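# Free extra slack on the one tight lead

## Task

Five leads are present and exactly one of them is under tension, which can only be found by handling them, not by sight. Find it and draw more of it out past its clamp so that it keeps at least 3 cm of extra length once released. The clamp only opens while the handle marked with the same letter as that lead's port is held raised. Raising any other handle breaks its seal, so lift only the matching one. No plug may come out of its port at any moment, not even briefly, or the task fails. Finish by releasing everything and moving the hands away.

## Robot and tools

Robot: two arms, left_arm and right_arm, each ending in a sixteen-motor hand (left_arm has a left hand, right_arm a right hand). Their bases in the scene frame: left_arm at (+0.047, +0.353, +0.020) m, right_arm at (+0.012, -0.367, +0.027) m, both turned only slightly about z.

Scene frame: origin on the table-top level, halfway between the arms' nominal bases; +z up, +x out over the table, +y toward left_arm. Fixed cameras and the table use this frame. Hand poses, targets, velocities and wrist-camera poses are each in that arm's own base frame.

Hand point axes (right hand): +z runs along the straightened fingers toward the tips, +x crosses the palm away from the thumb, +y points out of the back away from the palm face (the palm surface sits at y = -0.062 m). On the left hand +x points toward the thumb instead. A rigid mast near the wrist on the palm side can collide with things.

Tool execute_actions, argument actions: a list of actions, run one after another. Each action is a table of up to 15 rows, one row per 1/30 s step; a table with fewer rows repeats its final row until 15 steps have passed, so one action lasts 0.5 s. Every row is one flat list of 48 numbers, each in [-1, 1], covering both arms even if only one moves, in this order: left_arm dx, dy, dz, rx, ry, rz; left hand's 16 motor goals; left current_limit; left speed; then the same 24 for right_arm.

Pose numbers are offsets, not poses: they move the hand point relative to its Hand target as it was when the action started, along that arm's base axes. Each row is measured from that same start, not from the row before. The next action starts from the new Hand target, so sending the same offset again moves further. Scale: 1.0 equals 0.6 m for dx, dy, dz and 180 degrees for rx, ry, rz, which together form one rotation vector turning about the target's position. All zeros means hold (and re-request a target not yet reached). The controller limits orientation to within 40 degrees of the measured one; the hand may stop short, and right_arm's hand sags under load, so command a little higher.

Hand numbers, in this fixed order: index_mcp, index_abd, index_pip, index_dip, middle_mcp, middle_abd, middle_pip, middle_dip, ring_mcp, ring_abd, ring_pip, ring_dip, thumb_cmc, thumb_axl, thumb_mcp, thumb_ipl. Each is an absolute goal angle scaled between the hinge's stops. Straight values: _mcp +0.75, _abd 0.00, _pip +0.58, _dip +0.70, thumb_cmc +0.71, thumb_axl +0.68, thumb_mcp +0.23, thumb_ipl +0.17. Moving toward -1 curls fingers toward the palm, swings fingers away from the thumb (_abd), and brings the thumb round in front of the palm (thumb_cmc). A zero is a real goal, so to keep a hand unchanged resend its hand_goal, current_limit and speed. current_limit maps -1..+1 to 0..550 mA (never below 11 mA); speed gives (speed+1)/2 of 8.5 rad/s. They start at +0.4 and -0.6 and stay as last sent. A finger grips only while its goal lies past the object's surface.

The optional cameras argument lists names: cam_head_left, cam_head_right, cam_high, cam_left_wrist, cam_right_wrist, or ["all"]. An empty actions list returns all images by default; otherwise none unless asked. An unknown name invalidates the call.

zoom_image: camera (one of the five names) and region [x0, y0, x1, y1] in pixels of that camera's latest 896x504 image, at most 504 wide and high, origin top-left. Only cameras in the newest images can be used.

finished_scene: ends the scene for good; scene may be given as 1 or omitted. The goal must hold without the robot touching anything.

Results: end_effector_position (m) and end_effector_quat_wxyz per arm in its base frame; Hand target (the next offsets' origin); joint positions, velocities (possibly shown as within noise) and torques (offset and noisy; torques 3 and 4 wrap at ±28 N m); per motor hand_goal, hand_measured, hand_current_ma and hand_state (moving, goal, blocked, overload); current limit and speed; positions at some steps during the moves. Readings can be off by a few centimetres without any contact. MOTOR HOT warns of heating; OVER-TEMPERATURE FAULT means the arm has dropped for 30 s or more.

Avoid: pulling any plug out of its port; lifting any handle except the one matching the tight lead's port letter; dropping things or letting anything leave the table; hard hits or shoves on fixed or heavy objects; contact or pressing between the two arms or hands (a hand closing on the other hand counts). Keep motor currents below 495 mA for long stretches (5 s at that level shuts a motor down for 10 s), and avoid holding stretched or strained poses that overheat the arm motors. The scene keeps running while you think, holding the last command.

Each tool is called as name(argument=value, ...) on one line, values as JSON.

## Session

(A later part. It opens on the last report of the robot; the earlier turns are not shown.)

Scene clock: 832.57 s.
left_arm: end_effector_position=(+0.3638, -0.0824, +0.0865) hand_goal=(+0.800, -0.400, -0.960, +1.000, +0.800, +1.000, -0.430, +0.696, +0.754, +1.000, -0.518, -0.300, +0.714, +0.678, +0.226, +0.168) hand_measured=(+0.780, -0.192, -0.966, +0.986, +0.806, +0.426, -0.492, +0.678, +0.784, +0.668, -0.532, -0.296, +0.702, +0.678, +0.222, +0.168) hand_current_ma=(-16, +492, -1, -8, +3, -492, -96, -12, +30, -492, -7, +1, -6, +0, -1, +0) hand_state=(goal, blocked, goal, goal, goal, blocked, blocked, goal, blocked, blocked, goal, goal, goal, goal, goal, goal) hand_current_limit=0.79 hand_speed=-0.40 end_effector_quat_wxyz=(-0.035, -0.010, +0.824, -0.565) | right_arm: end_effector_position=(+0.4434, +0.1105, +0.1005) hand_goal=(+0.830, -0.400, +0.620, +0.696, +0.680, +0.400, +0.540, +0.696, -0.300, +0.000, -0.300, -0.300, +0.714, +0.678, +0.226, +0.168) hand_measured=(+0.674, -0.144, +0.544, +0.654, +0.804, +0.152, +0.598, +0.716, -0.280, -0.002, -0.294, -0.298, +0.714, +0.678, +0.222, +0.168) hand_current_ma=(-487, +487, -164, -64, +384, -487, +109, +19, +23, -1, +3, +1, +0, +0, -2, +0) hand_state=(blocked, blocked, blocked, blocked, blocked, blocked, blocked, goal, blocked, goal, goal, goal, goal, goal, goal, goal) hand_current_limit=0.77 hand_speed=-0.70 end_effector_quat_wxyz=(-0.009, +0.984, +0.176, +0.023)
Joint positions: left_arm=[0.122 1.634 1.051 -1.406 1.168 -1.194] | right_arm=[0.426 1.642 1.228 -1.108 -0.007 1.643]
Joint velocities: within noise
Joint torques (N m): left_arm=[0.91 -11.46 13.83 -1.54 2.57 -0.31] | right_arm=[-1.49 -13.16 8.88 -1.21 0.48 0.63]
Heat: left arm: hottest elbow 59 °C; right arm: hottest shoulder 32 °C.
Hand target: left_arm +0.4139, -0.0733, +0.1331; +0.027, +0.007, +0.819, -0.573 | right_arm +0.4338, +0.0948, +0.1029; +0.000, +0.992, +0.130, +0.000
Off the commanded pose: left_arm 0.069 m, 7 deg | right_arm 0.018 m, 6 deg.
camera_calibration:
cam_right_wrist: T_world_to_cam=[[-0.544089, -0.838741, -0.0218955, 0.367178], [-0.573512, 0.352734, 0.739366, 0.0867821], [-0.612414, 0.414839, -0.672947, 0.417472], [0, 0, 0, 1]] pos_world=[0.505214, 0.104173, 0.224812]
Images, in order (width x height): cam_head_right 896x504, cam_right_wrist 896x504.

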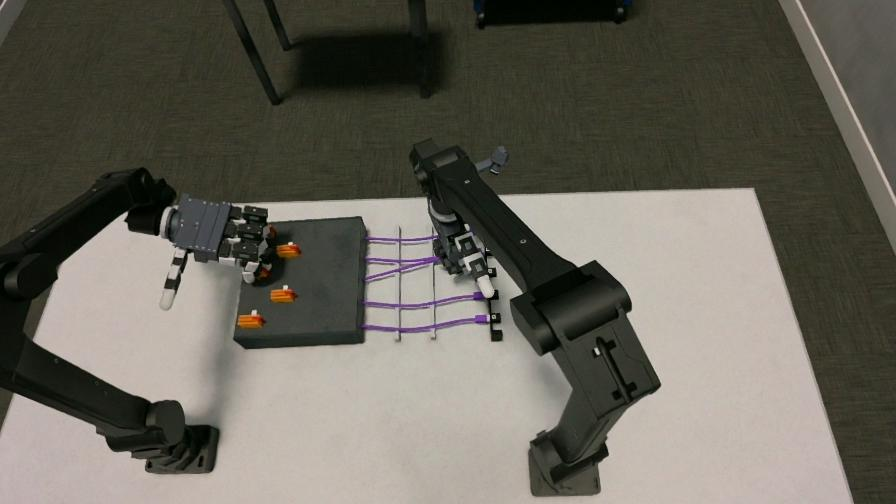

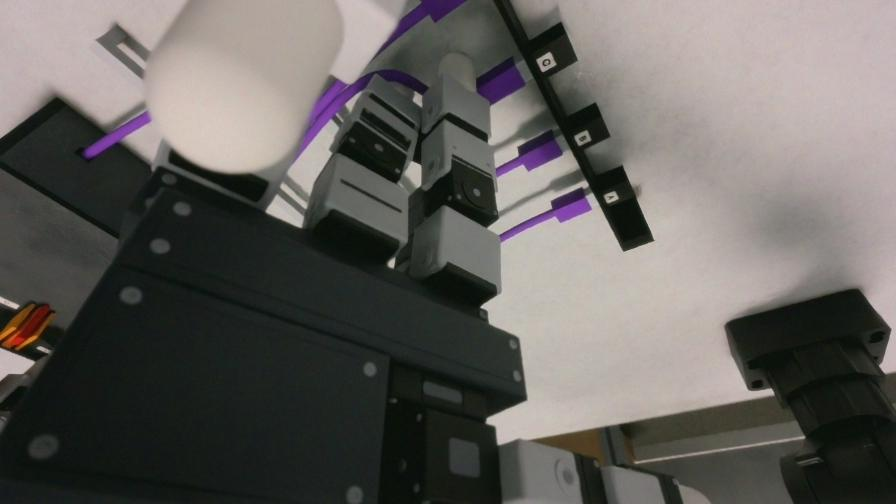

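execute_actions(actions=[[[0,0,0,0,0,0,0.80,-0.4,-0.96,1.0,0.80,1.0,-0.43,0.696,0.754,1.0,-0.518,-0.3,0.714,0.678,0.226,0.168,0.79,-0.4,0.020,0.030,0,0,0,0.0833,0.80,-0.4,0.60,0.696,0.71,0.4,0.56,0.696,-0.3,0,-0.3,-0.3,0.714,0.678,0.226,0.168,0.6,-0.7]],[[0,0,0,0,0,0,0.80,-0.4,-0.96,1.0,0.80,1.0,-0.43,0.696,0.754,1.0,-0.518,-0.3,0.714,0.678,0.226,0.168,0.79,-0.4,0.021,0.028,0,0,0,0.0833,0.80,-0.4,0.60,0.696,0.71,0.4,0.56,0.696,-0.3,0,-0.3,-0.3,0.714,0.678,0.226,0.168,0.6,-0.7]],[[0,0,0,0,0,0,0.80,-0.4,-0.96,1.0,0.80,1.0,-0.43,0.696,0.754,1.0,-0.518,-0.3,0.714,0.678,0.226,0.168,0.79,-0.4,0.014,0.029,0,0,0,0.0833,0.80,-0.4,0.60,0.696,0.71,0.4,0.56,0.696,-0.3,0,-0.3,-0.3,0.714,0.678,0.226,0.168,0.6,-0.7]]], cameras=["cam_right_wrist","cam_head_left","cam_high"])

zoom_image(camera="cam_head_left", region=[400, 230, 520, 320])

zoom_image(camera="cam_right_wrist", region=[340, 30, 540, 190])

Scene clock: 837.50 s.
left_arm: end_effector_position=(+0.3638, -0.0824, +0.0865) hand_goal=(+0.800, -0.400, -0.960, +1.000, +0.800, +1.000, -0.430, +0.696, +0.754, +1.000, -0.518, -0.300, +0.714, +0.678, +0.226, +0.168) hand_measured=(+0.780, -0.192, -0.966, +0.986, +0.806, +0.426, -0.492, +0.678, +0.784, +0.668, -0.532, -0.296, +0.702, +0.678, +0.222, +0.168) hand_current_ma=(-16, +492, -1, -8, +3, -492, -96, -12, +30, -492, -7, +1, -6, +0, -1, +0) hand_state=(goal, blocked, goal, goal, goal, blocked, blocked, goal, blocked, blocked, goal, goal, goal, goal, goal, goal) hand_current_limit=0.79 hand_speed=-0.40 end_effector_quat_wxyz=(-0.035, -0.010, +0.824, -0.565) | right_arm: end_effector_position=(+0.4758, +0.1507, +0.1011) hand_goal=(+0.800, -0.400, +0.600, +0.696, +0.710, +0.400, +0.560, +0.696, -0.300, +0.000, -0.300, -0.300, +0.714, +0.678, +0.226, +0.168) hand_measured=(+0.678, -0.144, +0.544, +0.680, +0.808, +0.152, +0.606, +0.704, -0.280, -0.002, -0.294, -0.298, +0.714, +0.678, +0.222, +0.168) hand_current_ma=(-370, +440, -102, -15, +266, -440, +72, +5, +23, -1, +3, +1, +0, +0, -2, +0) hand_state=(blocked, blocked, blocked, goal, blocked, blocked, blocked, goal, blocked, goal, goal, goal, goal, goal, goal, goal) hand_current_limit=0.60 hand_speed=-0.70 end_effector_quat_wxyz=(-0.002, +0.870, +0.492, +0.010)
Joint positions: left_arm=[0.122 1.634 1.051 -1.406 1.168 -1.194] | right_arm=[0.475 1.633 1.213 -1.132 -0.006 1.017]
Joint torques (N m): left_arm=[0.5 -11.34 13.64 -1.37 2.58 -0.24] | right_arm=[0.38 -15.15 6.57 -0.06 0.43 -0.19]
Heat: left arm: hottest elbow 60 °C; right arm: hottest shoulder 32 °C.
Hand target: left_arm +0.4139, -0.0733, +0.1331; +0.027, +0.007, +0.819, -0.573 | right_arm +0.4668, +0.1470, +0.1029; +0.000, +0.866, +0.499, +0.000
Off the commanded pose: left_arm 0.069 m, 7 deg | right_arm 0.010 m, 1 deg.
Step readings (end_effector_position of left_arm | right_arm):
0: (+0.3638, -0.0824, +0.0865) | (+0.4434, +0.1105, +0.1005)
1: (+0.3638, -0.0824, +0.0865) | (+0.4434, +0.1105, +0.1005)
2: (+0.3638, -0.0824, +0.0865) | (+0.4442, +0.1105, +0.1006)
4: (+0.3638, -0.0824, +0.0865) | (+0.4467, +0.1114, +0.1005)
8: (+0.3638, -0.0824, +0.0865) | (+0.4505, +0.1149, +0.1007)
15: (+0.3638, -0.0824, +0.0865) | (+0.4534, +0.1172, +0.1010)
16: (+0.3638, -0.0824, +0.0865) | (+0.4538, +0.1174, +0.1010)
17: (+0.3638, -0.0824, +0.0865) | (+0.4549, +0.1183, +0.1010)
19: (+0.3638, -0.0824, +0.0865) | (+0.4575, +0.1220, +0.1013)
23: (+0.3638, -0.0824, +0.0865) | (+0.4620, +0.1285, +0.1020)
30: (+0.3638, -0.0824, +0.0865) | (+0.4657, +0.1320, +0.1018)
31: (+0.3638, -0.0824, +0.0865) | (+0.4661, +0.1325, +0.1018)
32: (+0.3638, -0.0824, +0.0865) | (+0.4673, +0.1336, +0.1018)
34: (+0.3638, -0.0824, +0.0865) | (+0.4694, +0.1377, +0.1014)
38: (+0.3638, -0.0824, +0.0865) | (+0.4718, +0.1451, +0.1005)
45: (+0.3638, -0.0824, +0.0865) | (+0.4748, +0.1492, +0.1016)
camera_calibration:
cam_right_wrist: T_world_to_cam=[[0.0995704, -0.994979, 0.0101457, 0.132679], [-0.66717, -0.0591939, 0.74255, 0.19703], [-0.738221, -0.0807049, -0.669714, 0.555281], [0, 0, 0, 1]] pos_world=[0.528161, 0.18849, 0.224229]
Images, in order (width x height): cam_head_left 896x504, cam_high 896x504, cam_right_wrist 896x504.

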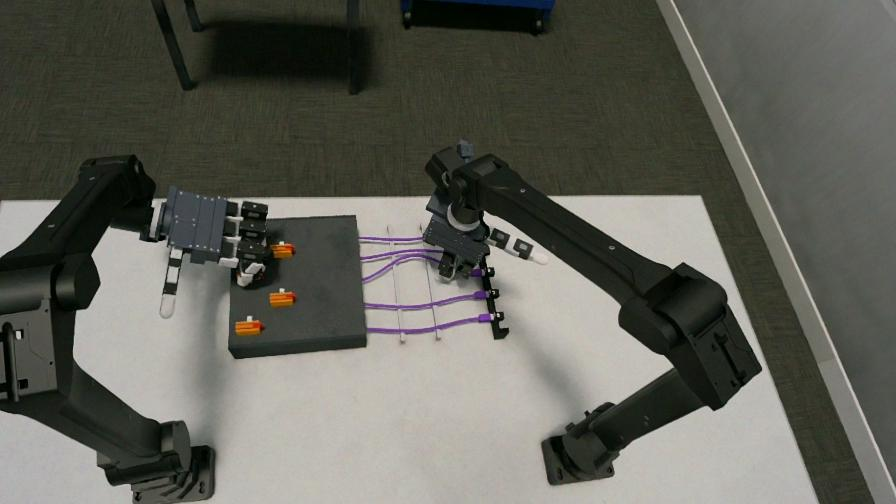

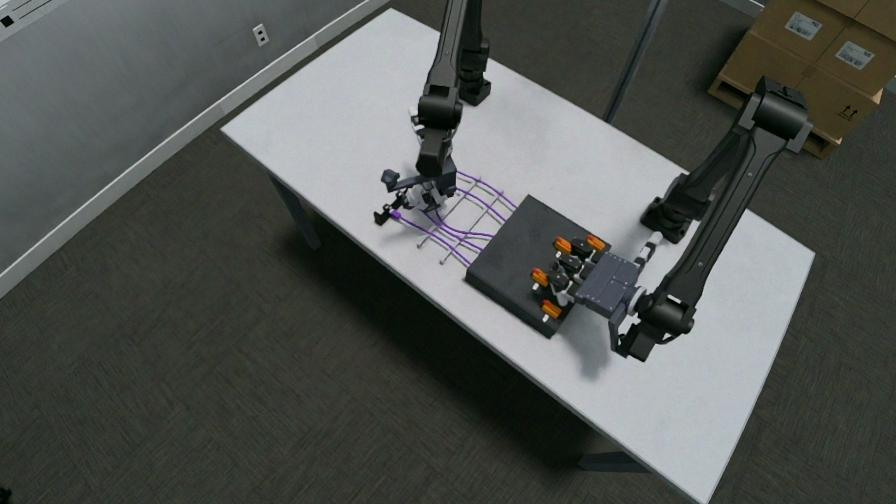

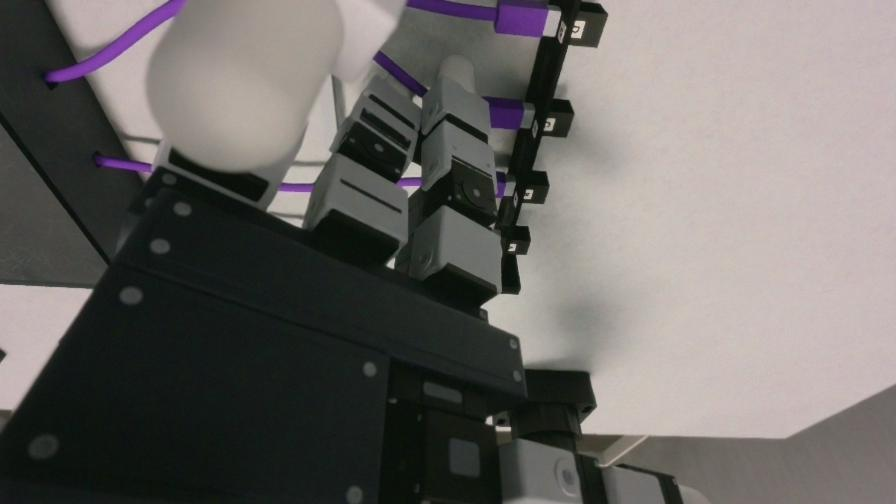

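Scaled by 4.200 from the camera's 896x504 image, which has a finer 1280x720 frame.

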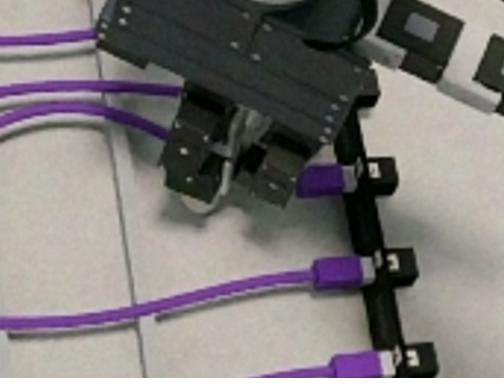

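Scaled by 2.520 from the camera's 896x504 image, which has a finer 1280x720 frame.

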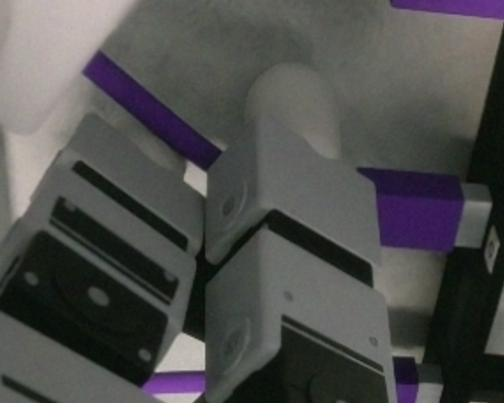

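zoom_image(camera="cam_high", region=[370, 150, 530, 280])

zoom_image(camera="cam_head_left", region=[340, 210, 520, 350])

Scaled by 3.150 from the camera's 896x504 image, which has a finer 1280x720 frame.

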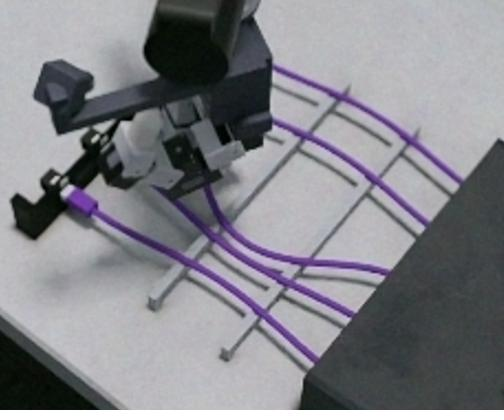

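Scaled by 2.800 from the camera's 896x504 image, which has a finer 1280x720 frame.

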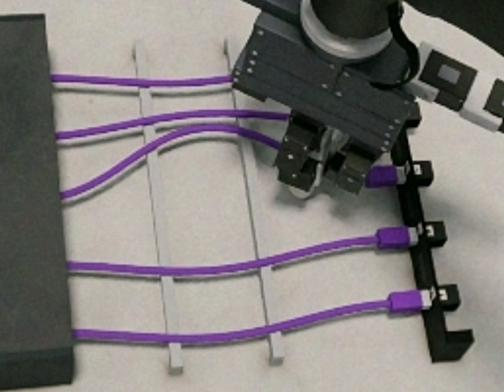

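execute_actions(actions=[[[0,0,0,0,0,0,0.80,-0.4,-0.96,1.0,0.80,1.0,-0.43,0.696,0.754,1.0,-0.518,-0.3,0.714,0.678,0.226,0.168,0.79,-0.4,0.012,0.029,0,0,0,0.0833,0.80,-0.4,0.60,0.696,0.71,0.4,0.56,0.696,-0.3,0,-0.3,-0.3,0.714,0.678,0.226,0.168,0.6,-0.7]],[[0,0,0,0,0,0,0.80,-0.4,-0.96,1.0,0.80,1.0,-0.43,0.696,0.754,1.0,-0.518,-0.3,0.714,0.678,0.226,0.168,0.79,-0.4,0.004,0.033,0,0,0,0.0833,0.80,-0.4,0.60,0.696,0.71,0.4,0.56,0.696,-0.3,0,-0.3,-0.3,0.714,0.678,0.226,0.168,0.6,-0.7]],[[0,0,0,0,0,0,0.80,-0.4,-0.96,1.0,0.80,1.0,-0.43,0.696,0.754,1.0,-0.518,-0.3,0.714,0.678,0.226,0.168,0.79,-0.4,-0.004,0.033,0,0,0,0.0833,0.80,-0.4,0.60,0.696,0.71,0.4,0.56,0.696,-0.3,0,-0.3,-0.3,0.714,0.678,0.226,0.168,0.6,-0.7]]], cameras=["cam_right_wrist","cam_head_left","cam_high"])

zoom_image(camera="cam_head_left", region=[340, 210, 520, 350])

zoom_image(camera="cam_right_wrist", region=[340, 30, 540, 190])

zoom_image(camera="cam_high", region=[370, 150, 530, 280])

Scene clock: 843.80 s.
left_arm: end_effector_position=(+0.3638, -0.0824, +0.0865) hand_goal=(+0.800, -0.400, -0.960, +1.000, +0.800, +1.000, -0.430, +0.696, +0.754, +1.000, -0.518, -0.300, +0.714, +0.678, +0.226, +0.168) hand_measured=(+0.780, -0.192, -0.966, +0.986, +0.806, +0.426, -0.492, +0.678, +0.784, +0.668, -0.532, -0.296, +0.702, +0.678, +0.222, +0.168) hand_current_ma=(-16, +492, -1, -8, +3, -492, -96, -12, +30, -492, -7, +1, -6, +0, -1, +0) hand_state=(goal, blocked, goal, goal, goal, blocked, blocked, goal, blocked, blocked, goal, goal, goal, goal, goal, goal) hand_current_limit=0.79 hand_speed=-0.40 end_effector_quat_wxyz=(-0.035, -0.010, +0.824, -0.565) | right_arm: end_effector_position=(+0.4795, +0.2031, +0.0999) hand_goal=(+0.800, -0.400, +0.600, +0.696, +0.710, +0.400, +0.560, +0.696, -0.300, +0.000, -0.300, -0.300, +0.714, +0.678, +0.226, +0.168) hand_measured=(+0.678, -0.144, +0.544, +0.686, +0.808, +0.152, +0.606, +0.700, -0.280, -0.002, -0.294, -0.298, +0.714, +0.678, +0.222, +0.168) hand_current_ma=(-370, +440, -102, -7, +266, -440, +72, +1, +23, -1, +3, +1, +0, +0, -2, +0) hand_state=(blocked, blocked, blocked, goal, blocked, blocked, blocked, goal, blocked, goal, goal, goal, goal, goal, goal, goal) hand_current_limit=0.60 hand_speed=-0.70 end_effector_quat_wxyz=(+0.001, +0.617, +0.787, +0.000)
Joint positions: left_arm=[0.122 1.634 1.051 -1.406 1.168 -1.194] | right_arm=[0.484 1.585 1.15 -1.134 0.002 0.244]
Joint torques (N m): left_arm=[0.67 -11.05 13.64 -1.59 2.54 -0.27] | right_arm=[0.44 -14.27 7.06 0.44 0.09 -0.21]
Heat: left arm: hottest elbow 61 °C; right arm: hottest shoulder 32 °C.
Hand target: left_arm +0.4139, -0.0733, +0.1331; +0.027, +0.007, +0.819, -0.573 | right_arm +0.4741, +0.2041, +0.1031; +0.000, +0.609, +0.793, +0.001
Off the commanded pose: left_arm 0.069 m, 7 deg | right_arm 0.006 m, 1 deg.
Step readings (end_effector_position of left_arm | right_arm):
0: (+0.3638, -0.0824, +0.0865) | (+0.4758, +0.1508, +0.1010)
1: (+0.3638, -0.0824, +0.0865) | (+0.4760, +0.1510, +0.1011)
2: (+0.3638, -0.0824, +0.0865) | (+0.4767, +0.1520, +0.1010)
4: (+0.3638, -0.0824, +0.0865) | (+0.4772, +0.1543, +0.1004)
8: (+0.3638, -0.0824, +0.0865) | (+0.4782, +0.1606, +0.1007)
15: (+0.3638, -0.0824, +0.0865) | (+0.4801, +0.1650, +0.1008)
16: (+0.3638, -0.0824, +0.0865) | (+0.4802, +0.1654, +0.1007)
17: (+0.3638, -0.0824, +0.0865) | (+0.4808, +0.1664, +0.1006)
19: (+0.3638, -0.0824, +0.0865) | (+0.4808, +0.1688, +0.0999)
23: (+0.3638, -0.0824, +0.0865) | (+0.4811, +0.1753, +0.1002)
30: (+0.3638, -0.0824, +0.0865) | (+0.4817, +0.1809, +0.0995)
31: (+0.3638, -0.0824, +0.0865) | (+0.4817, +0.1814, +0.0992)
32: (+0.3638, -0.0824, +0.0865) | (+0.4817, +0.1829, +0.0989)
34: (+0.3638, -0.0824, +0.0865) | (+0.4808, +0.1864, +0.0983)
38: (+0.3638, -0.0824, +0.0865) | (+0.4793, +0.1935, +0.0994)
45: (+0.3638, -0.0824, +0.0865) | (+0.4794, +0.2004, +0.0999)
camera_calibration:
cam_right_wrist: T_world_to_cam=[[0.771542, -0.635682, 0.0251105, -0.212316], [-0.433301, -0.496188, 0.752361, 0.179166], [-0.465803, -0.591359, -0.658272, 0.533376], [0, 0, 0, 1]] pos_world=[0.489892, 0.269352, 0.221641]
Images, in order (width x height): cam_head_left 896x504, cam_high 896x504, cam_right_wrist 896x504.

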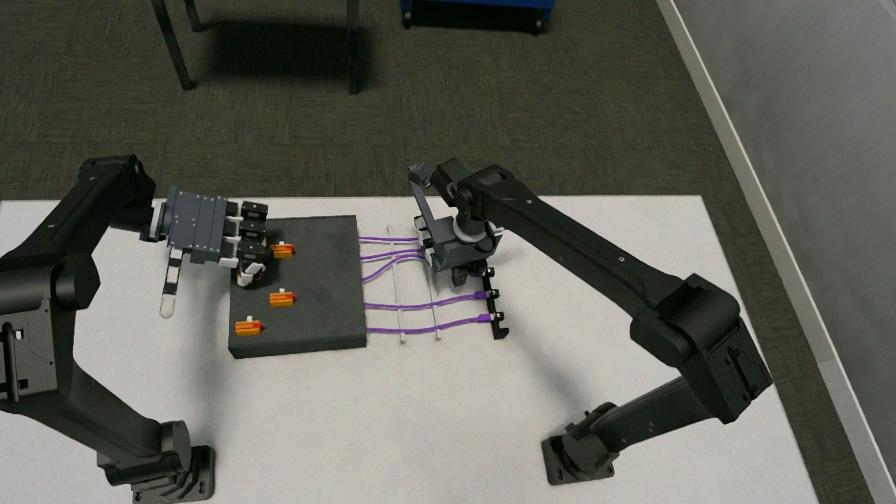

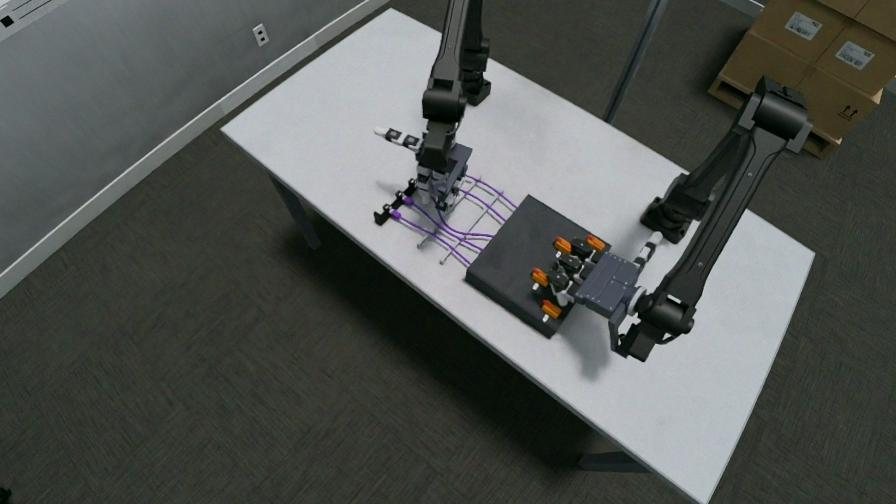

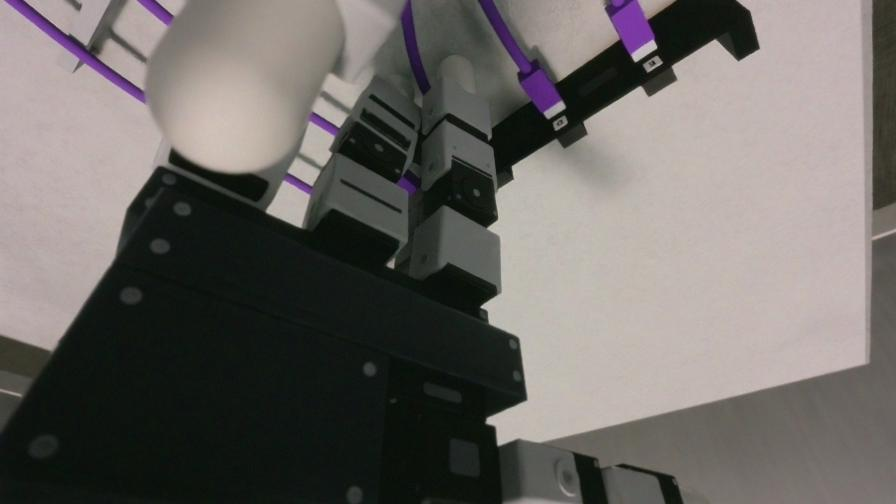

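Scaled by 2.800 from the camera's 896x504 image, which has a finer 1280x720 frame.

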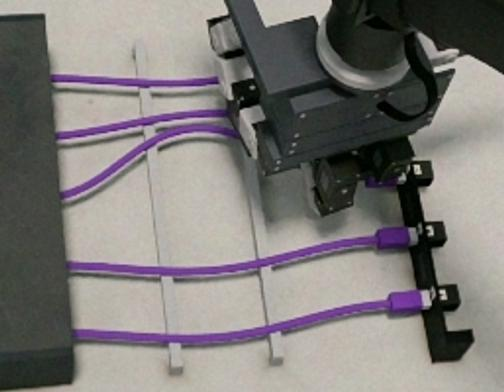

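Scaled by 2.520 from the camera's 896x504 image, which has a finer 1280x720 frame.

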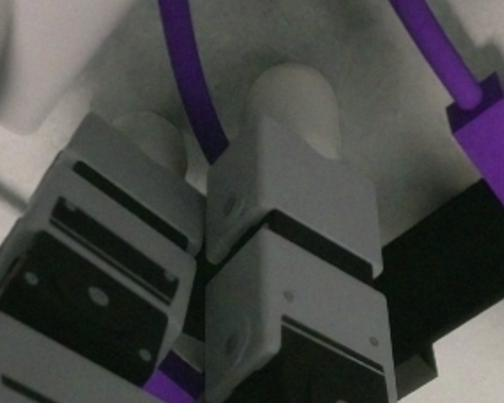

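Scaled by 3.150 from the camera's 896x504 image, which has a finer 1280x720 frame.

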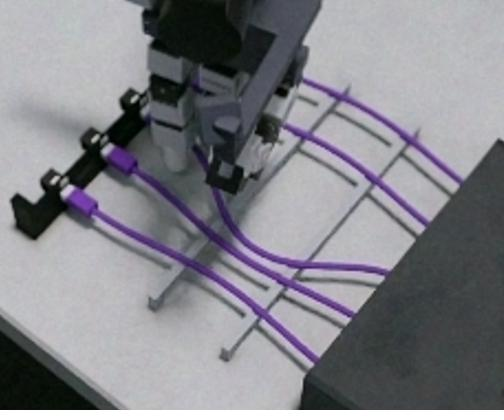

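execute_actions(actions=[[[0,0,0,0,0,0,0.80,-0.4,-0.96,1.0,0.80,1.0,-0.43,0.696,0.754,1.0,-0.518,-0.3,0.714,0.678,0.226,0.168,0.79,-0.4,0,0.008,0,0,0,0,0.67,-0.10,0.560,0.696,0.815,0.10,0.590,0.696,-0.3,0,-0.3,-0.3,0.714,0.678,0.226,0.168,0.4,-0.7]],[[0,0,0,0,0,0,0.80,-0.4,-0.96,1.0,0.80,1.0,-0.43,0.696,0.754,1.0,-0.518,-0.3,0.714,0.678,0.226,0.168,0.79,-0.4,0.003,0.012,0,0,0,0,0.66,-0.07,0.560,0.696,0.82,0.07,0.590,0.696,-0.3,0,-0.3,-0.3,0.714,0.678,0.226,0.168,0.4,-0.7]]], cameras=["cam_right_wrist","cam_head_left","cam_high"])

zoom_image(camera="cam_head_left", region=[340, 210, 520, 350])

zoom_image(camera="cam_right_wrist", region=[340, 30, 540, 190])

zoom_image(camera="cam_high", region=[370, 150, 530, 280])

Scene clock: 849.10 s.
left_arm: end_effector_position=(+0.3638, -0.0824, +0.0865) hand_goal=(+0.800, -0.400, -0.960, +1.000, +0.800, +1.000, -0.430, +0.696, +0.754, +1.000, -0.518, -0.300, +0.714, +0.678, +0.226, +0.168) hand_measured=(+0.780, -0.192, -0.966, +0.986, +0.806, +0.426, -0.492, +0.678, +0.784, +0.668, -0.532, -0.296, +0.702, +0.678, +0.222, +0.168) hand_current_ma=(-16, +492, -1, -8, +3, -492, -96, -12, +30, -492, -7, +1, -6, +0, -1, +0) hand_state=(goal, blocked, goal, goal, goal, blocked, blocked, goal, blocked, blocked, goal, goal, goal, goal, goal, goal) hand_current_limit=0.79 hand_speed=-0.40 end_effector_quat_wxyz=(-0.035, -0.010, +0.824, -0.565) | right_arm: end_effector_position=(+0.4763, +0.2095, +0.0997) hand_goal=(+0.660, -0.070, +0.560, +0.696, +0.820, +0.070, +0.590, +0.696, -0.300, +0.000, -0.300, -0.300, +0.714, +0.678, +0.226, +0.168) hand_measured=(+0.662, -0.072, +0.558, +0.694, +0.816, +0.072, +0.592, +0.696, -0.280, -0.002, -0.294, -0.298, +0.714, +0.678, +0.222, +0.168) hand_current_ma=(+1, -1, -1, -1, -1, +1, +1, +0, +23, -1, +3, +1, +0, +0, -2, +0) hand_state=(goal, goal, goal, goal, goal, goal, goal, goal, blocked, goal, goal, goal, goal, goal, goal, goal) hand_current_limit=0.40 hand_speed=-0.70 end_effector_quat_wxyz=(+0.001, +0.612, +0.791, +0.000)
Joint positions: left_arm=[0.122 1.634 1.051 -1.406 1.168 -1.194] | right_arm=[0.498 1.585 1.15 -1.136 0.002 0.244]
Joint torques (N m): left_arm=[1.03 -11.16 13.82 -1.55 2.59 -0.23] | right_arm=[1.03 -12.81 8.68 0.38 0.08 0]
Heat: left arm: hottest elbow 61 °C; right arm: hottest shoulder 32 °C.
Hand target: left_arm +0.4139, -0.0733, +0.1331; +0.027, +0.007, +0.819, -0.573 | right_arm +0.4759, +0.2161, +0.1031; +0.000, +0.609, +0.793, +0.001
Off the commanded pose: left_arm 0.069 m, 7 deg | right_arm 0.007 m, 0 deg.
Step readings (end_effector_position of left_arm | right_arm):
0: (+0.3638, -0.0824, +0.0865) | (+0.4795, +0.2031, +0.0999)
1: (+0.3638, -0.0824, +0.0865) | (+0.4795, +0.2031, +0.0999)
2: (+0.3638, -0.0824, +0.0865) | (+0.4795, +0.2031, +0.0999)
4: (+0.3638, -0.0824, +0.0865) | (+0.4795, +0.2031, +0.0999)
8: (+0.3638, -0.0824, +0.0865) | (+0.4795, +0.2033, +0.0999)
15: (+0.3638, -0.0824, +0.0865) | (+0.4793, +0.2037, +0.0999)
16: (+0.3638, -0.0824, +0.0865) | (+0.4793, +0.2037, +0.0999)
17: (+0.3638, -0.0824, +0.0865) | (+0.4791, +0.2042, +0.0999)
19: (+0.3638, -0.0824, +0.0865) | (+0.4785, +0.2055, +0.0999)
23: (+0.3638, -0.0824, +0.0865) | (+0.4772, +0.2081, +0.0998)
30: (+0.3638, -0.0824, +0.0865) | (+0.4763, +0.2095, +0.0997)
camera_calibration:
cam_right_wrist: T_world_to_cam=[[0.780459, -0.624733, 0.0243479, -0.212155], [-0.424988, -0.501556, 0.753543, 0.178092], [-0.458551, -0.598457, -0.656948, 0.53349], [0, 0, 0, 1]] pos_world=[0.485898, 0.276054, 0.221441]
Images, in order (width x height): cam_head_left 896x504, cam_high 896x504, cam_right_wrist 896x504.

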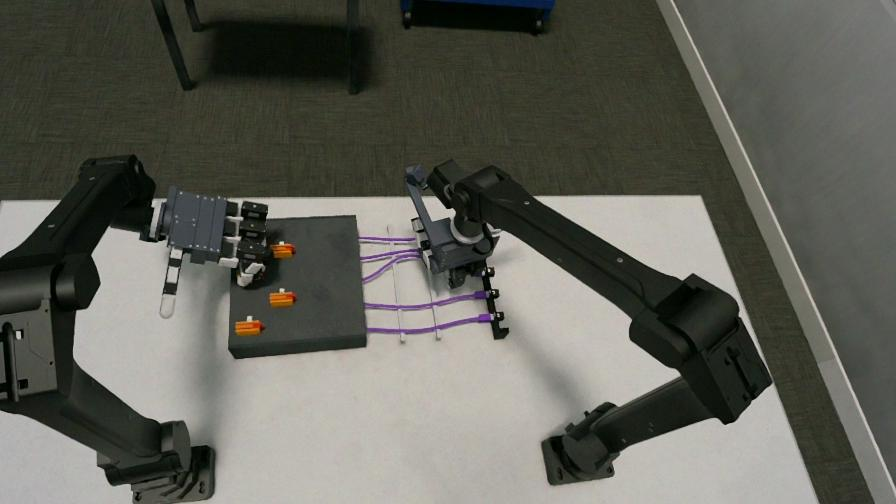

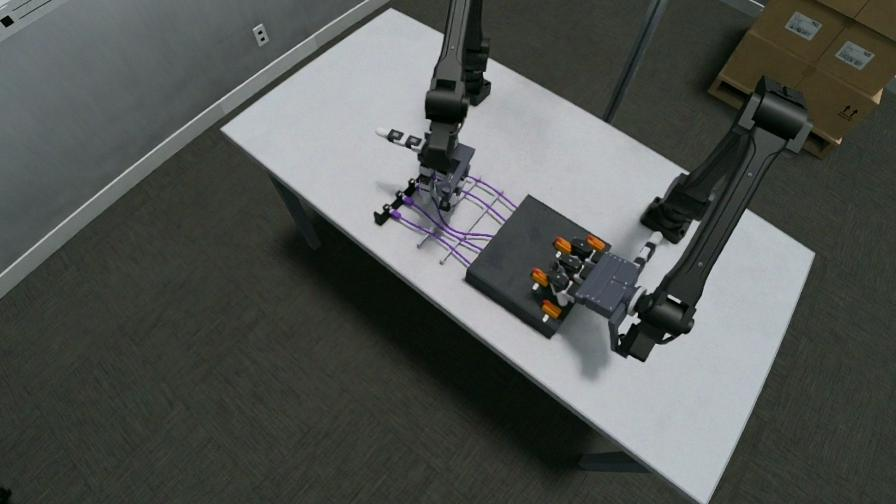

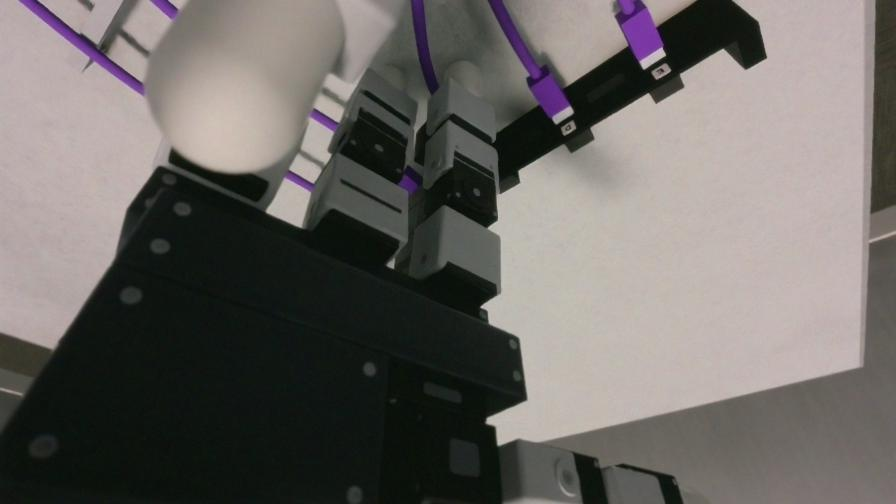

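Scaled by 2.800 from the camera's 896x504 image, which has a finer 1280x720 frame.

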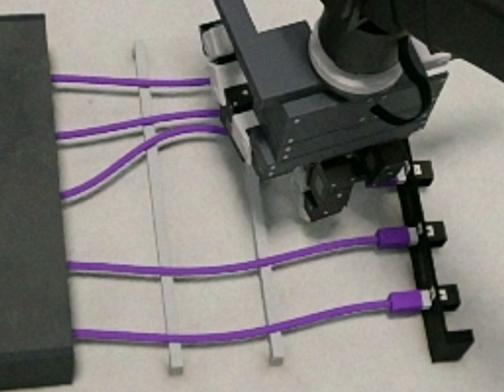

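Scaled by 2.520 from the camera's 896x504 image, which has a finer 1280x720 frame.

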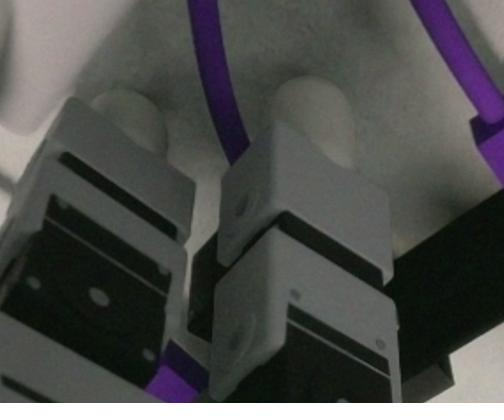

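Scaled by 3.150 from the camera's 896x504 image, which has a finer 1280x720 frame.

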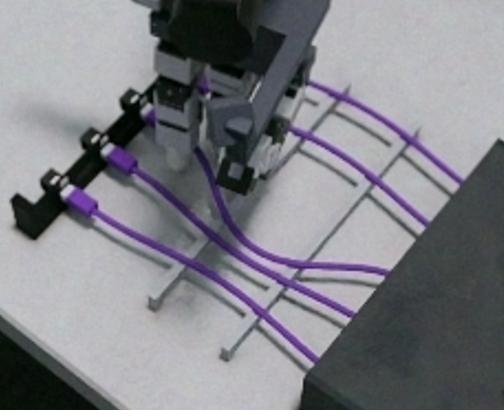

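execute_actions(actions=[], cameras=["cam_head_left","cam_head_right","cam_high","cam_right_wrist"])

zoom_image(camera="cam_head_right", region=[300, 200, 550, 400])

Scene clock: 850.30 s.
left_arm: end_effector_position=(+0.3638, -0.0824, +0.0865) hand_goal=(+0.800, -0.400, -0.960, +1.000, +0.800, +1.000, -0.430, +0.696, +0.754, +1.000, -0.518, -0.300, +0.714, +0.678, +0.226, +0.168) hand_measured=(+0.780, -0.192, -0.966, +0.986, +0.806, +0.426, -0.492, +0.678, +0.784, +0.668, -0.532, -0.296, +0.702, +0.678, +0.222, +0.168) hand_current_ma=(-16, +492, -1, -8, +3, -492, -96, -12, +30, -492, -7, +1, -6, +0, -1, +0) hand_state=(goal, blocked, goal, goal, goal, blocked, blocked, goal, blocked, blocked, goal, goal, goal, goal, goal, goal) hand_current_limit=0.79 hand_speed=-0.40 end_effector_quat_wxyz=(-0.035, -0.010, +0.824, -0.565) | right_arm: end_effector_position=(+0.4763, +0.2095, +0.0997) hand_goal=(+0.660, -0.070, +0.560, +0.696, +0.820, +0.070, +0.590, +0.696, -0.300, +0.000, -0.300, -0.300, +0.714, +0.678, +0.226, +0.168) hand_measured=(+0.662, -0.072, +0.558, +0.694, +0.816, +0.072, +0.592, +0.696, -0.280, -0.002, -0.294, -0.298, +0.714, +0.678, +0.222, +0.168) hand_current_ma=(+1, -1, -1, -1, -1, +1, +1, +0, +23, -1, +3, +1, +0, +0, -2, +0) hand_state=(goal, goal, goal, goal, goal, goal, goal, goal, blocked, goal, goal, goal, goal, goal, goal, goal) hand_current_limit=0.40 hand_speed=-0.70 end_effector_quat_wxyz=(+0.001, +0.612, +0.791, +0.000)
Joint positions: left_arm=[0.122 1.634 1.051 -1.406 1.168 -1.194] | right_arm=[0.498 1.585 1.15 -1.136 0.002 0.244]
Joint velocities: within noise
Joint torques (N m): left_arm=[0.62 -11.52 13.97 -1.43 2.56 -0.31] | right_arm=[1.03 -12.81 8.66 0.36 0.08 0]
Heat: left arm: hottest elbow 61 °C; right arm: hottest shoulder 32 °C.
Hand target: left_arm +0.4139, -0.0733, +0.1331; +0.027, +0.007, +0.819, -0.573 | right_arm +0.4759, +0.2161, +0.1031; +0.000, +0.609, +0.793, +0.001
Off the commanded pose: left_arm 0.069 m, 7 deg | right_arm 0.007 m, 0 deg.
camera_calibration:
cam_right_wrist: T_world_to_cam=[[0.780459, -0.624733, 0.0243479, -0.212155], [-0.424988, -0.501556, 0.753543, 0.178092], [-0.458551, -0.598457, -0.656948, 0.53349], [0, 0, 0, 1]] pos_world=[0.485898, 0.276054, 0.221441]
Images, in order (width x height): cam_head_left 896x504, cam_head_right 896x504, cam_high 896x504, cam_right_wrist 896x504.

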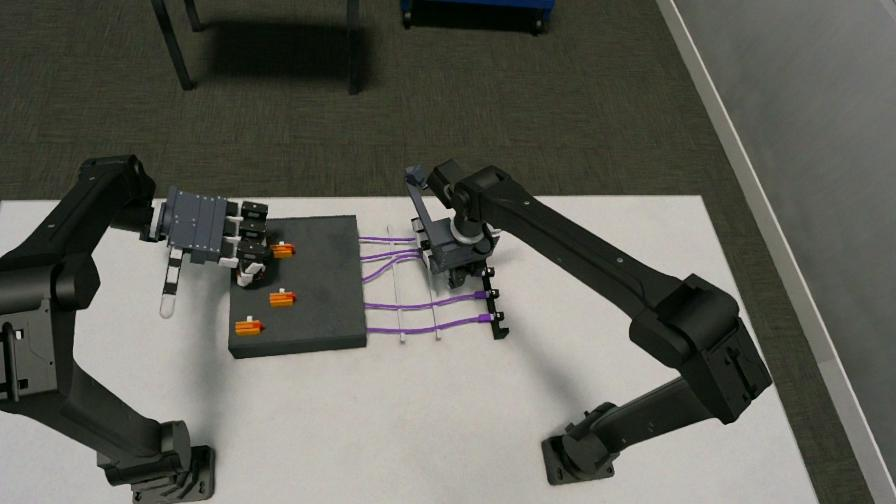

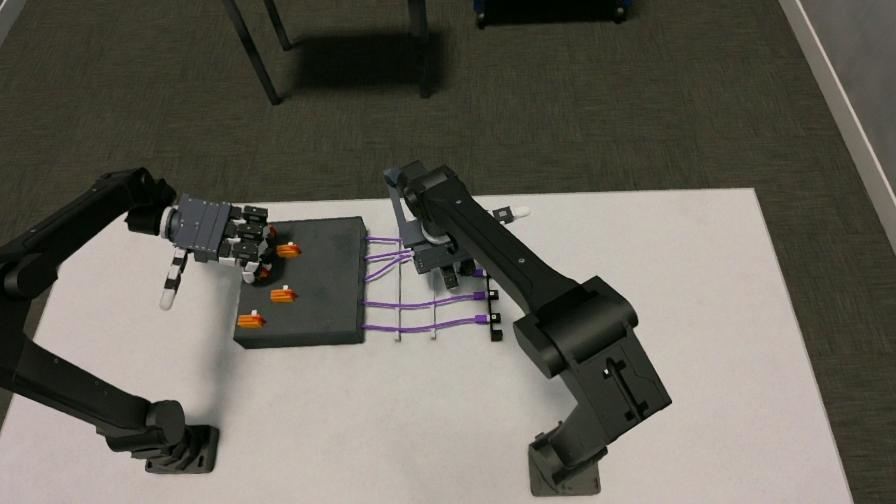

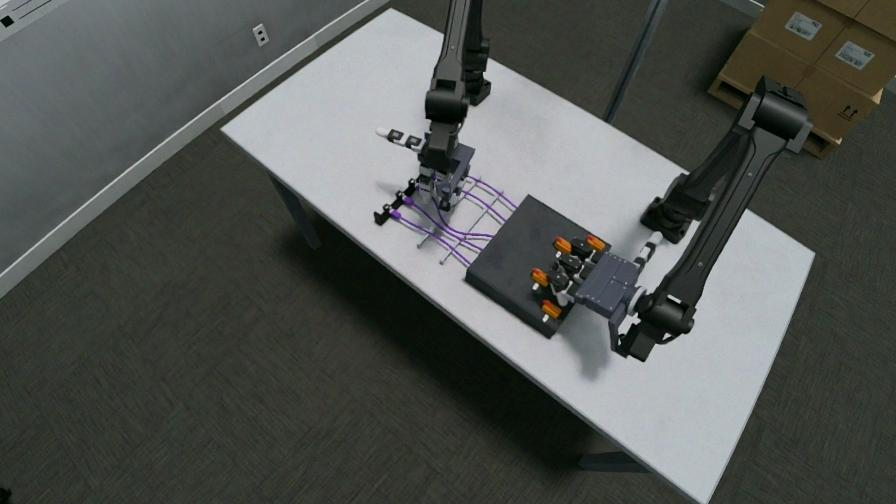

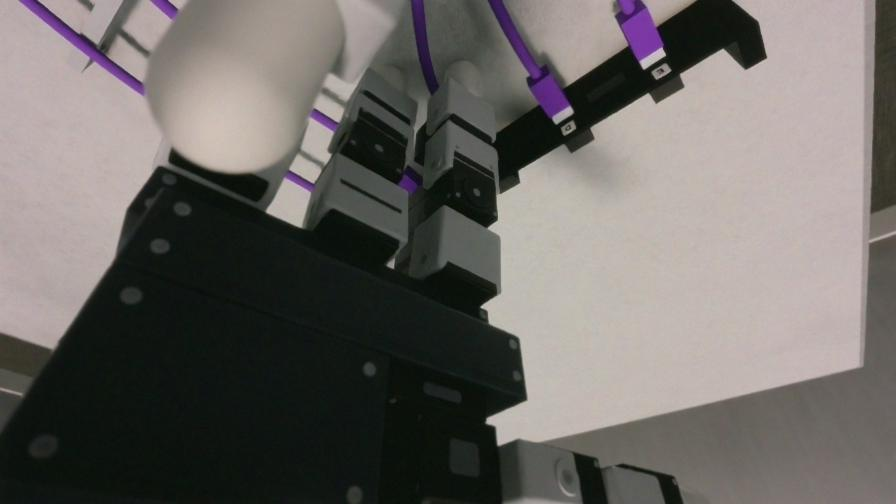

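Scaled by 2.016 from the camera's 896x504 image, which has a finer 1280x720 frame.

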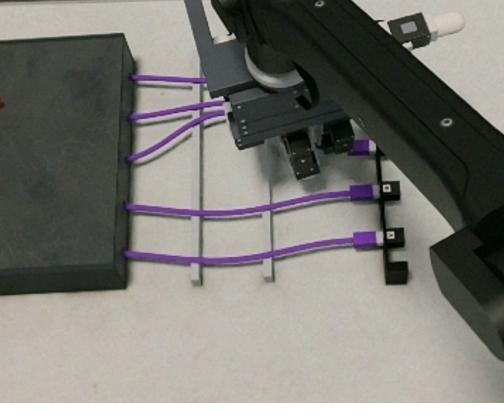

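execute_actions(actions=[[[0,0,0,0,0,0, 0.80,-0.4,-0.96,1.0,0.80,1.0,-0.43,0.696,0.754,1.0,-0.518,-0.3,0.714,0.678,0.226,0.168,0.79,-0.4, 0,0.006,0,0,0,0, 0.66,-0.07,0.560,0.696,0.82,0.07,0.590,0.696,-0.3,0,-0.3,-0.3,0.714,0.678,0.226,0.168,0.4,-0.7]],[[0,0,0,0,0,0, 0.80,-0.4,-0.96,1.0,0.80,1.0,-0.43,0.696,0.754,1.0,-0.518,-0.3,0.714,0.678,0.226,0.168,0.79,-0.4, 0,0.006,0,0,0,0, 0.66,-0.07,0.560,0.696,0.82,0.07,0.590,0.696,-0.3,0,-0.3,-0.3,0.714,0.678,0.226,0.168,0.4,-0.7]],[[0,0,0,0,0,0, 0.80,-0.4,-0.96,1.0,0.80,1.0,-0.43,0.696,0.754,1.0,-0.518,-0.3,0.714,0.678,0.226,0.168,0.79,-0.4, 0,0.006,0,0,0,0, 0.66,-0.07,0.560,0.696,0.82,0.07,0.590,0.696,-0.3,0,-0.3,-0.3,0.714,0.678,0.226,0.168,0.4,-0.7]]], cameras=["cam_right_wrist","cam_high"])

zoom_image(camera="cam_high", region=[340, 130, 560, 290])

Scene clock: 853.73 s.
left_arm: end_effector_position=(+0.3638, -0.0824, +0.0865) hand_goal=(+0.800, -0.400, -0.960, +1.000, +0.800, +1.000, -0.430, +0.696, +0.754, +1.000, -0.518, -0.300, +0.714, +0.678, +0.226, +0.168) hand_measured=(+0.780, -0.192, -0.966, +0.986, +0.806, +0.426, -0.492, +0.678, +0.784, +0.668, -0.532, -0.296, +0.702, +0.678, +0.222, +0.168) hand_current_ma=(-16, +492, -1, -8, +3, -492, -96, -12, +30, -492, -7, +1, -6, +0, -1, +0) hand_state=(goal, blocked, goal, goal, goal, blocked, blocked, goal, blocked, blocked, goal, goal, goal, goal, goal, goal) hand_current_limit=0.79 hand_speed=-0.40 end_effector_quat_wxyz=(-0.035, -0.010, +0.824, -0.565) | right_arm: end_effector_position=(+0.4724, +0.2160, +0.0983) hand_goal=(+0.660, -0.070, +0.560, +0.696, +0.820, +0.070, +0.590, +0.696, -0.300, +0.000, -0.300, -0.300, +0.714, +0.678, +0.226, +0.168) hand_measured=(+0.654, -0.062, +0.558, +0.694, +0.816, +0.072, +0.592, +0.696, -0.280, -0.002, -0.294, -0.298, +0.714, +0.678, +0.222, +0.168) hand_current_ma=(-3, +4, -1, -1, -1, +1, +1, +0, +23, -1, +3, +1, +0, +0, -2, +0) hand_state=(goal, goal, goal, goal, goal, goal, goal, goal, blocked, goal, goal, goal, goal, goal, goal, goal) hand_current_limit=0.40 hand_speed=-0.70 end_effector_quat_wxyz=(+0.000, +0.610, +0.793, -0.002)
Joint positions: left_arm=[0.122 1.634 1.051 -1.406 1.168 -1.194] | right_arm=[0.514 1.588 1.15 -1.137 0.002 0.255]
Joint torques (N m): left_arm=[0.38 -11.11 13.82 -1.31 2.58 -0.2] | right_arm=[1.38 -11.99 9.8 0.34 0.07 0.09]
Heat: left arm: hottest elbow 62 °C; right arm: hottest shoulder 32 °C.
Hand target: left_arm +0.4139, -0.0733, +0.1331; +0.027, +0.007, +0.819, -0.573 | right_arm +0.4759, +0.2269, +0.1030; +0.000, +0.609, +0.793, +0.001
Off the commanded pose: left_arm 0.069 m, 7 deg | right_arm 0.012 m, 0 deg.
Step readings (end_effector_position of left_arm | right_arm):
0: (+0.3638, -0.0824, +0.0865) | (+0.4763, +0.2095, +0.0997)
1: (+0.3638, -0.0824, +0.0865) | (+0.4763, +0.2095, +0.0997)
2: (+0.3638, -0.0824, +0.0865) | (+0.4761, +0.2098, +0.0997)
4: (+0.3638, -0.0824, +0.0865) | (+0.4757, +0.2109, +0.0997)
8: (+0.3638, -0.0824, +0.0865) | (+0.4752, +0.2120, +0.0997)
15: (+0.3638, -0.0824, +0.0865) | (+0.4751, +0.2122, +0.0997)
16: (+0.3638, -0.0824, +0.0865) | (+0.4751, +0.2122, +0.0997)
17: (+0.3638, -0.0824, +0.0865) | (+0.4750, +0.2123, +0.0997)
19: (+0.3638, -0.0824, +0.0865) | (+0.4748, +0.2128, +0.0997)
23: (+0.3638, -0.0824, +0.0865) | (+0.4741, +0.2141, +0.0997)
30: (+0.3638, -0.0824, +0.0865) | (+0.4739, +0.2145, +0.0997)
31: (+0.3638, -0.0824, +0.0865) | (+0.4739, +0.2145, +0.0997)
32: (+0.3638, -0.0824, +0.0865) | (+0.4738, +0.2146, +0.0995)
34: (+0.3638, -0.0824, +0.0865) | (+0.4735, +0.2150, +0.0993)
38: (+0.3638, -0.0824, +0.0865) | (+0.4725, +0.2160, +0.0985)
45: (+0.3638, -0.0824, +0.0865) | (+0.4724, +0.2160, +0.0983)
camera_calibration:
cam_right_wrist: T_world_to_cam=[[0.783644, -0.620793, 0.022781, -0.207208], [-0.419751, -0.502117, 0.7561, 0.178164], [-0.457943, -0.602075, -0.65406, 0.534861], [0, 0, 0, 1]] pos_world=[0.482097, 0.282853, 0.219841]
Images, in order (width x height): cam_high 896x504, cam_right_wrist 896x504.

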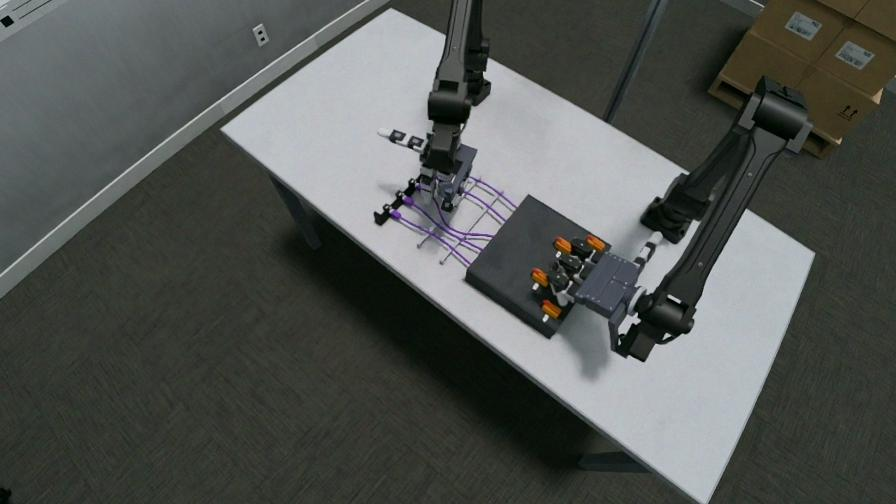

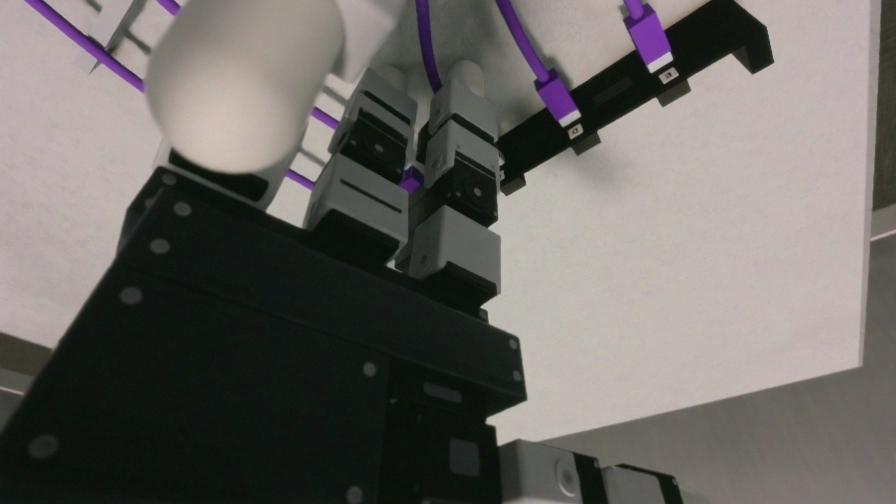

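Scaled by 2.291 from the camera's 896x504 image, which has a finer 1280x720 frame.

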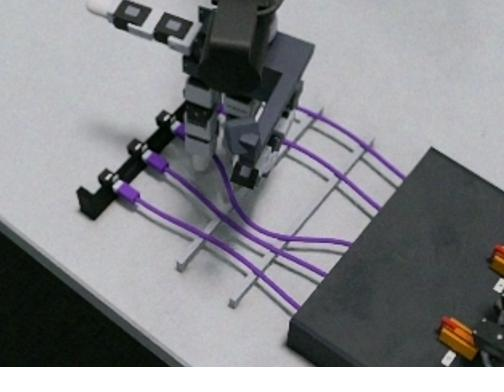

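execute_actions(actions=[[[0,0,0,0,0,0, 0.80,-0.4,-0.96,1.0,0.80,1.0,-0.43,0.696,0.754,1.0,-0.518,-0.3,0.714,0.678,0.226,0.168,0.79,-0.4, 0.003,0.007,0,0,0,0, 0.66,-0.07,0.560,0.696,0.82,0.07,0.590,0.696,-0.3,0,-0.3,-0.3,0.714,0.678,0.226,0.168,0.4,-0.7]],[[0,0,0,0,0,0, 0.80,-0.4,-0.96,1.0,0.80,1.0,-0.43,0.696,0.754,1.0,-0.518,-0.3,0.714,0.678,0.226,0.168,0.79,-0.4, 0.003,0.006,0,0,0,0, 0.66,-0.07,0.560,0.696,0.82,0.07,0.590,0.696,-0.3,0,-0.3,-0.3,0.714,0.678,0.226,0.168,0.4,-0.7]]], cameras=[])

Scene clock: 856.27 s.
left_arm: end_effector_position=(+0.3638, -0.0824, +0.0865) hand_goal=(+0.800, -0.400, -0.960, +1.000, +0.800, +1.000, -0.430, +0.696, +0.754, +1.000, -0.518, -0.300, +0.714, +0.678, +0.226, +0.168) hand_measured=(+0.780, -0.192, -0.966, +0.986, +0.806, +0.426, -0.492, +0.678, +0.784, +0.668, -0.532, -0.296, +0.702, +0.678, +0.222, +0.168) hand_current_ma=(-16, +492, -1, -8, +3, -492, -96, -12, +30, -492, -7, +1, -6, +0, -1, +0) hand_state=(goal, blocked, goal, goal, goal, blocked, blocked, goal, blocked, blocked, goal, goal, goal, goal, goal, goal) hand_current_limit=0.79 hand_speed=-0.40 end_effector_quat_wxyz=(-0.035, -0.010, +0.824, -0.565) | right_arm: end_effector_position=(+0.4709, +0.2176, +0.0958) hand_goal=(+0.660, -0.070, +0.560, +0.696, +0.820, +0.070, +0.590, +0.696, -0.300, +0.000, -0.300, -0.300, +0.714, +0.678, +0.226, +0.168) hand_measured=(+0.648, -0.060, +0.556, +0.694, +0.816, +0.074, +0.590, +0.696, -0.280, -0.002, -0.294, -0.298, +0.714, +0.678, +0.222, +0.168) hand_current_ma=(-9, +6, -2, -1, -2, +2, +0, +0, +23, -1, +3, +1, +0, +0, -2, +0) hand_state=(goal, goal, goal, goal, goal, goal, goal, goal, blocked, goal, goal, goal, goal, goal, goal, goal) hand_current_limit=0.40 hand_speed=-0.70 end_effector_quat_wxyz=(+0.001, +0.611, +0.792, -0.006)
Joint positions: left_arm=[0.122 1.634 1.051 -1.406 1.168 -1.194] | right_arm=[0.521 1.593 1.15 -1.138 0.007 0.265]
Joint torques (N m): left_arm=[0.85 -11.11 13.81 -1.35 2.52 -0.29] | right_arm=[1.61 -11.16 11.25 0.23 -0.11 0.11]
Heat: left arm: hottest elbow 62 °C; right arm: hottest shoulder 32 °C.
Hand target: left_arm +0.4139, -0.0733, +0.1331; +0.027, +0.007, +0.819, -0.573 | right_arm +0.4795, +0.2347, +0.1030; +0.000, +0.609, +0.793, +0.001
Off the commanded pose: left_arm 0.069 m, 7 deg | right_arm 0.020 m, 1 deg.
Step readings (end_effector_position of left_arm | right_arm):
0: (+0.3638, -0.0824, +0.0865) | (+0.4724, +0.2160, +0.0983)
1: (+0.3638, -0.0824, +0.0865) | (+0.4724, +0.2160, +0.0983)
2: (+0.3638, -0.0824, +0.0865) | (+0.4723, +0.2161, +0.0981)
4: (+0.3638, -0.0824, +0.0865) | (+0.4722, +0.2162, +0.0976)
8: (+0.3638, -0.0824, +0.0865) | (+0.4715, +0.2173, +0.0961)
15: (+0.3638, -0.0824, +0.0865) | (+0.4714, +0.2174, +0.0959)
16: (+0.3638, -0.0824, +0.0865) | (+0.4714, +0.2174, +0.0959)
17: (+0.3638, -0.0824, +0.0865) | (+0.4714, +0.2174, +0.0959)
19: (+0.3638, -0.0824, +0.0865) | (+0.4713, +0.2173, +0.0959)
23: (+0.3638, -0.0824, +0.0865) | (+0.4710, +0.2176, +0.0958)
30: (+0.3638, -0.0824, +0.0865) | (+0.4709, +0.2176, +0.0958)
No camera images: "cameras" was empty.


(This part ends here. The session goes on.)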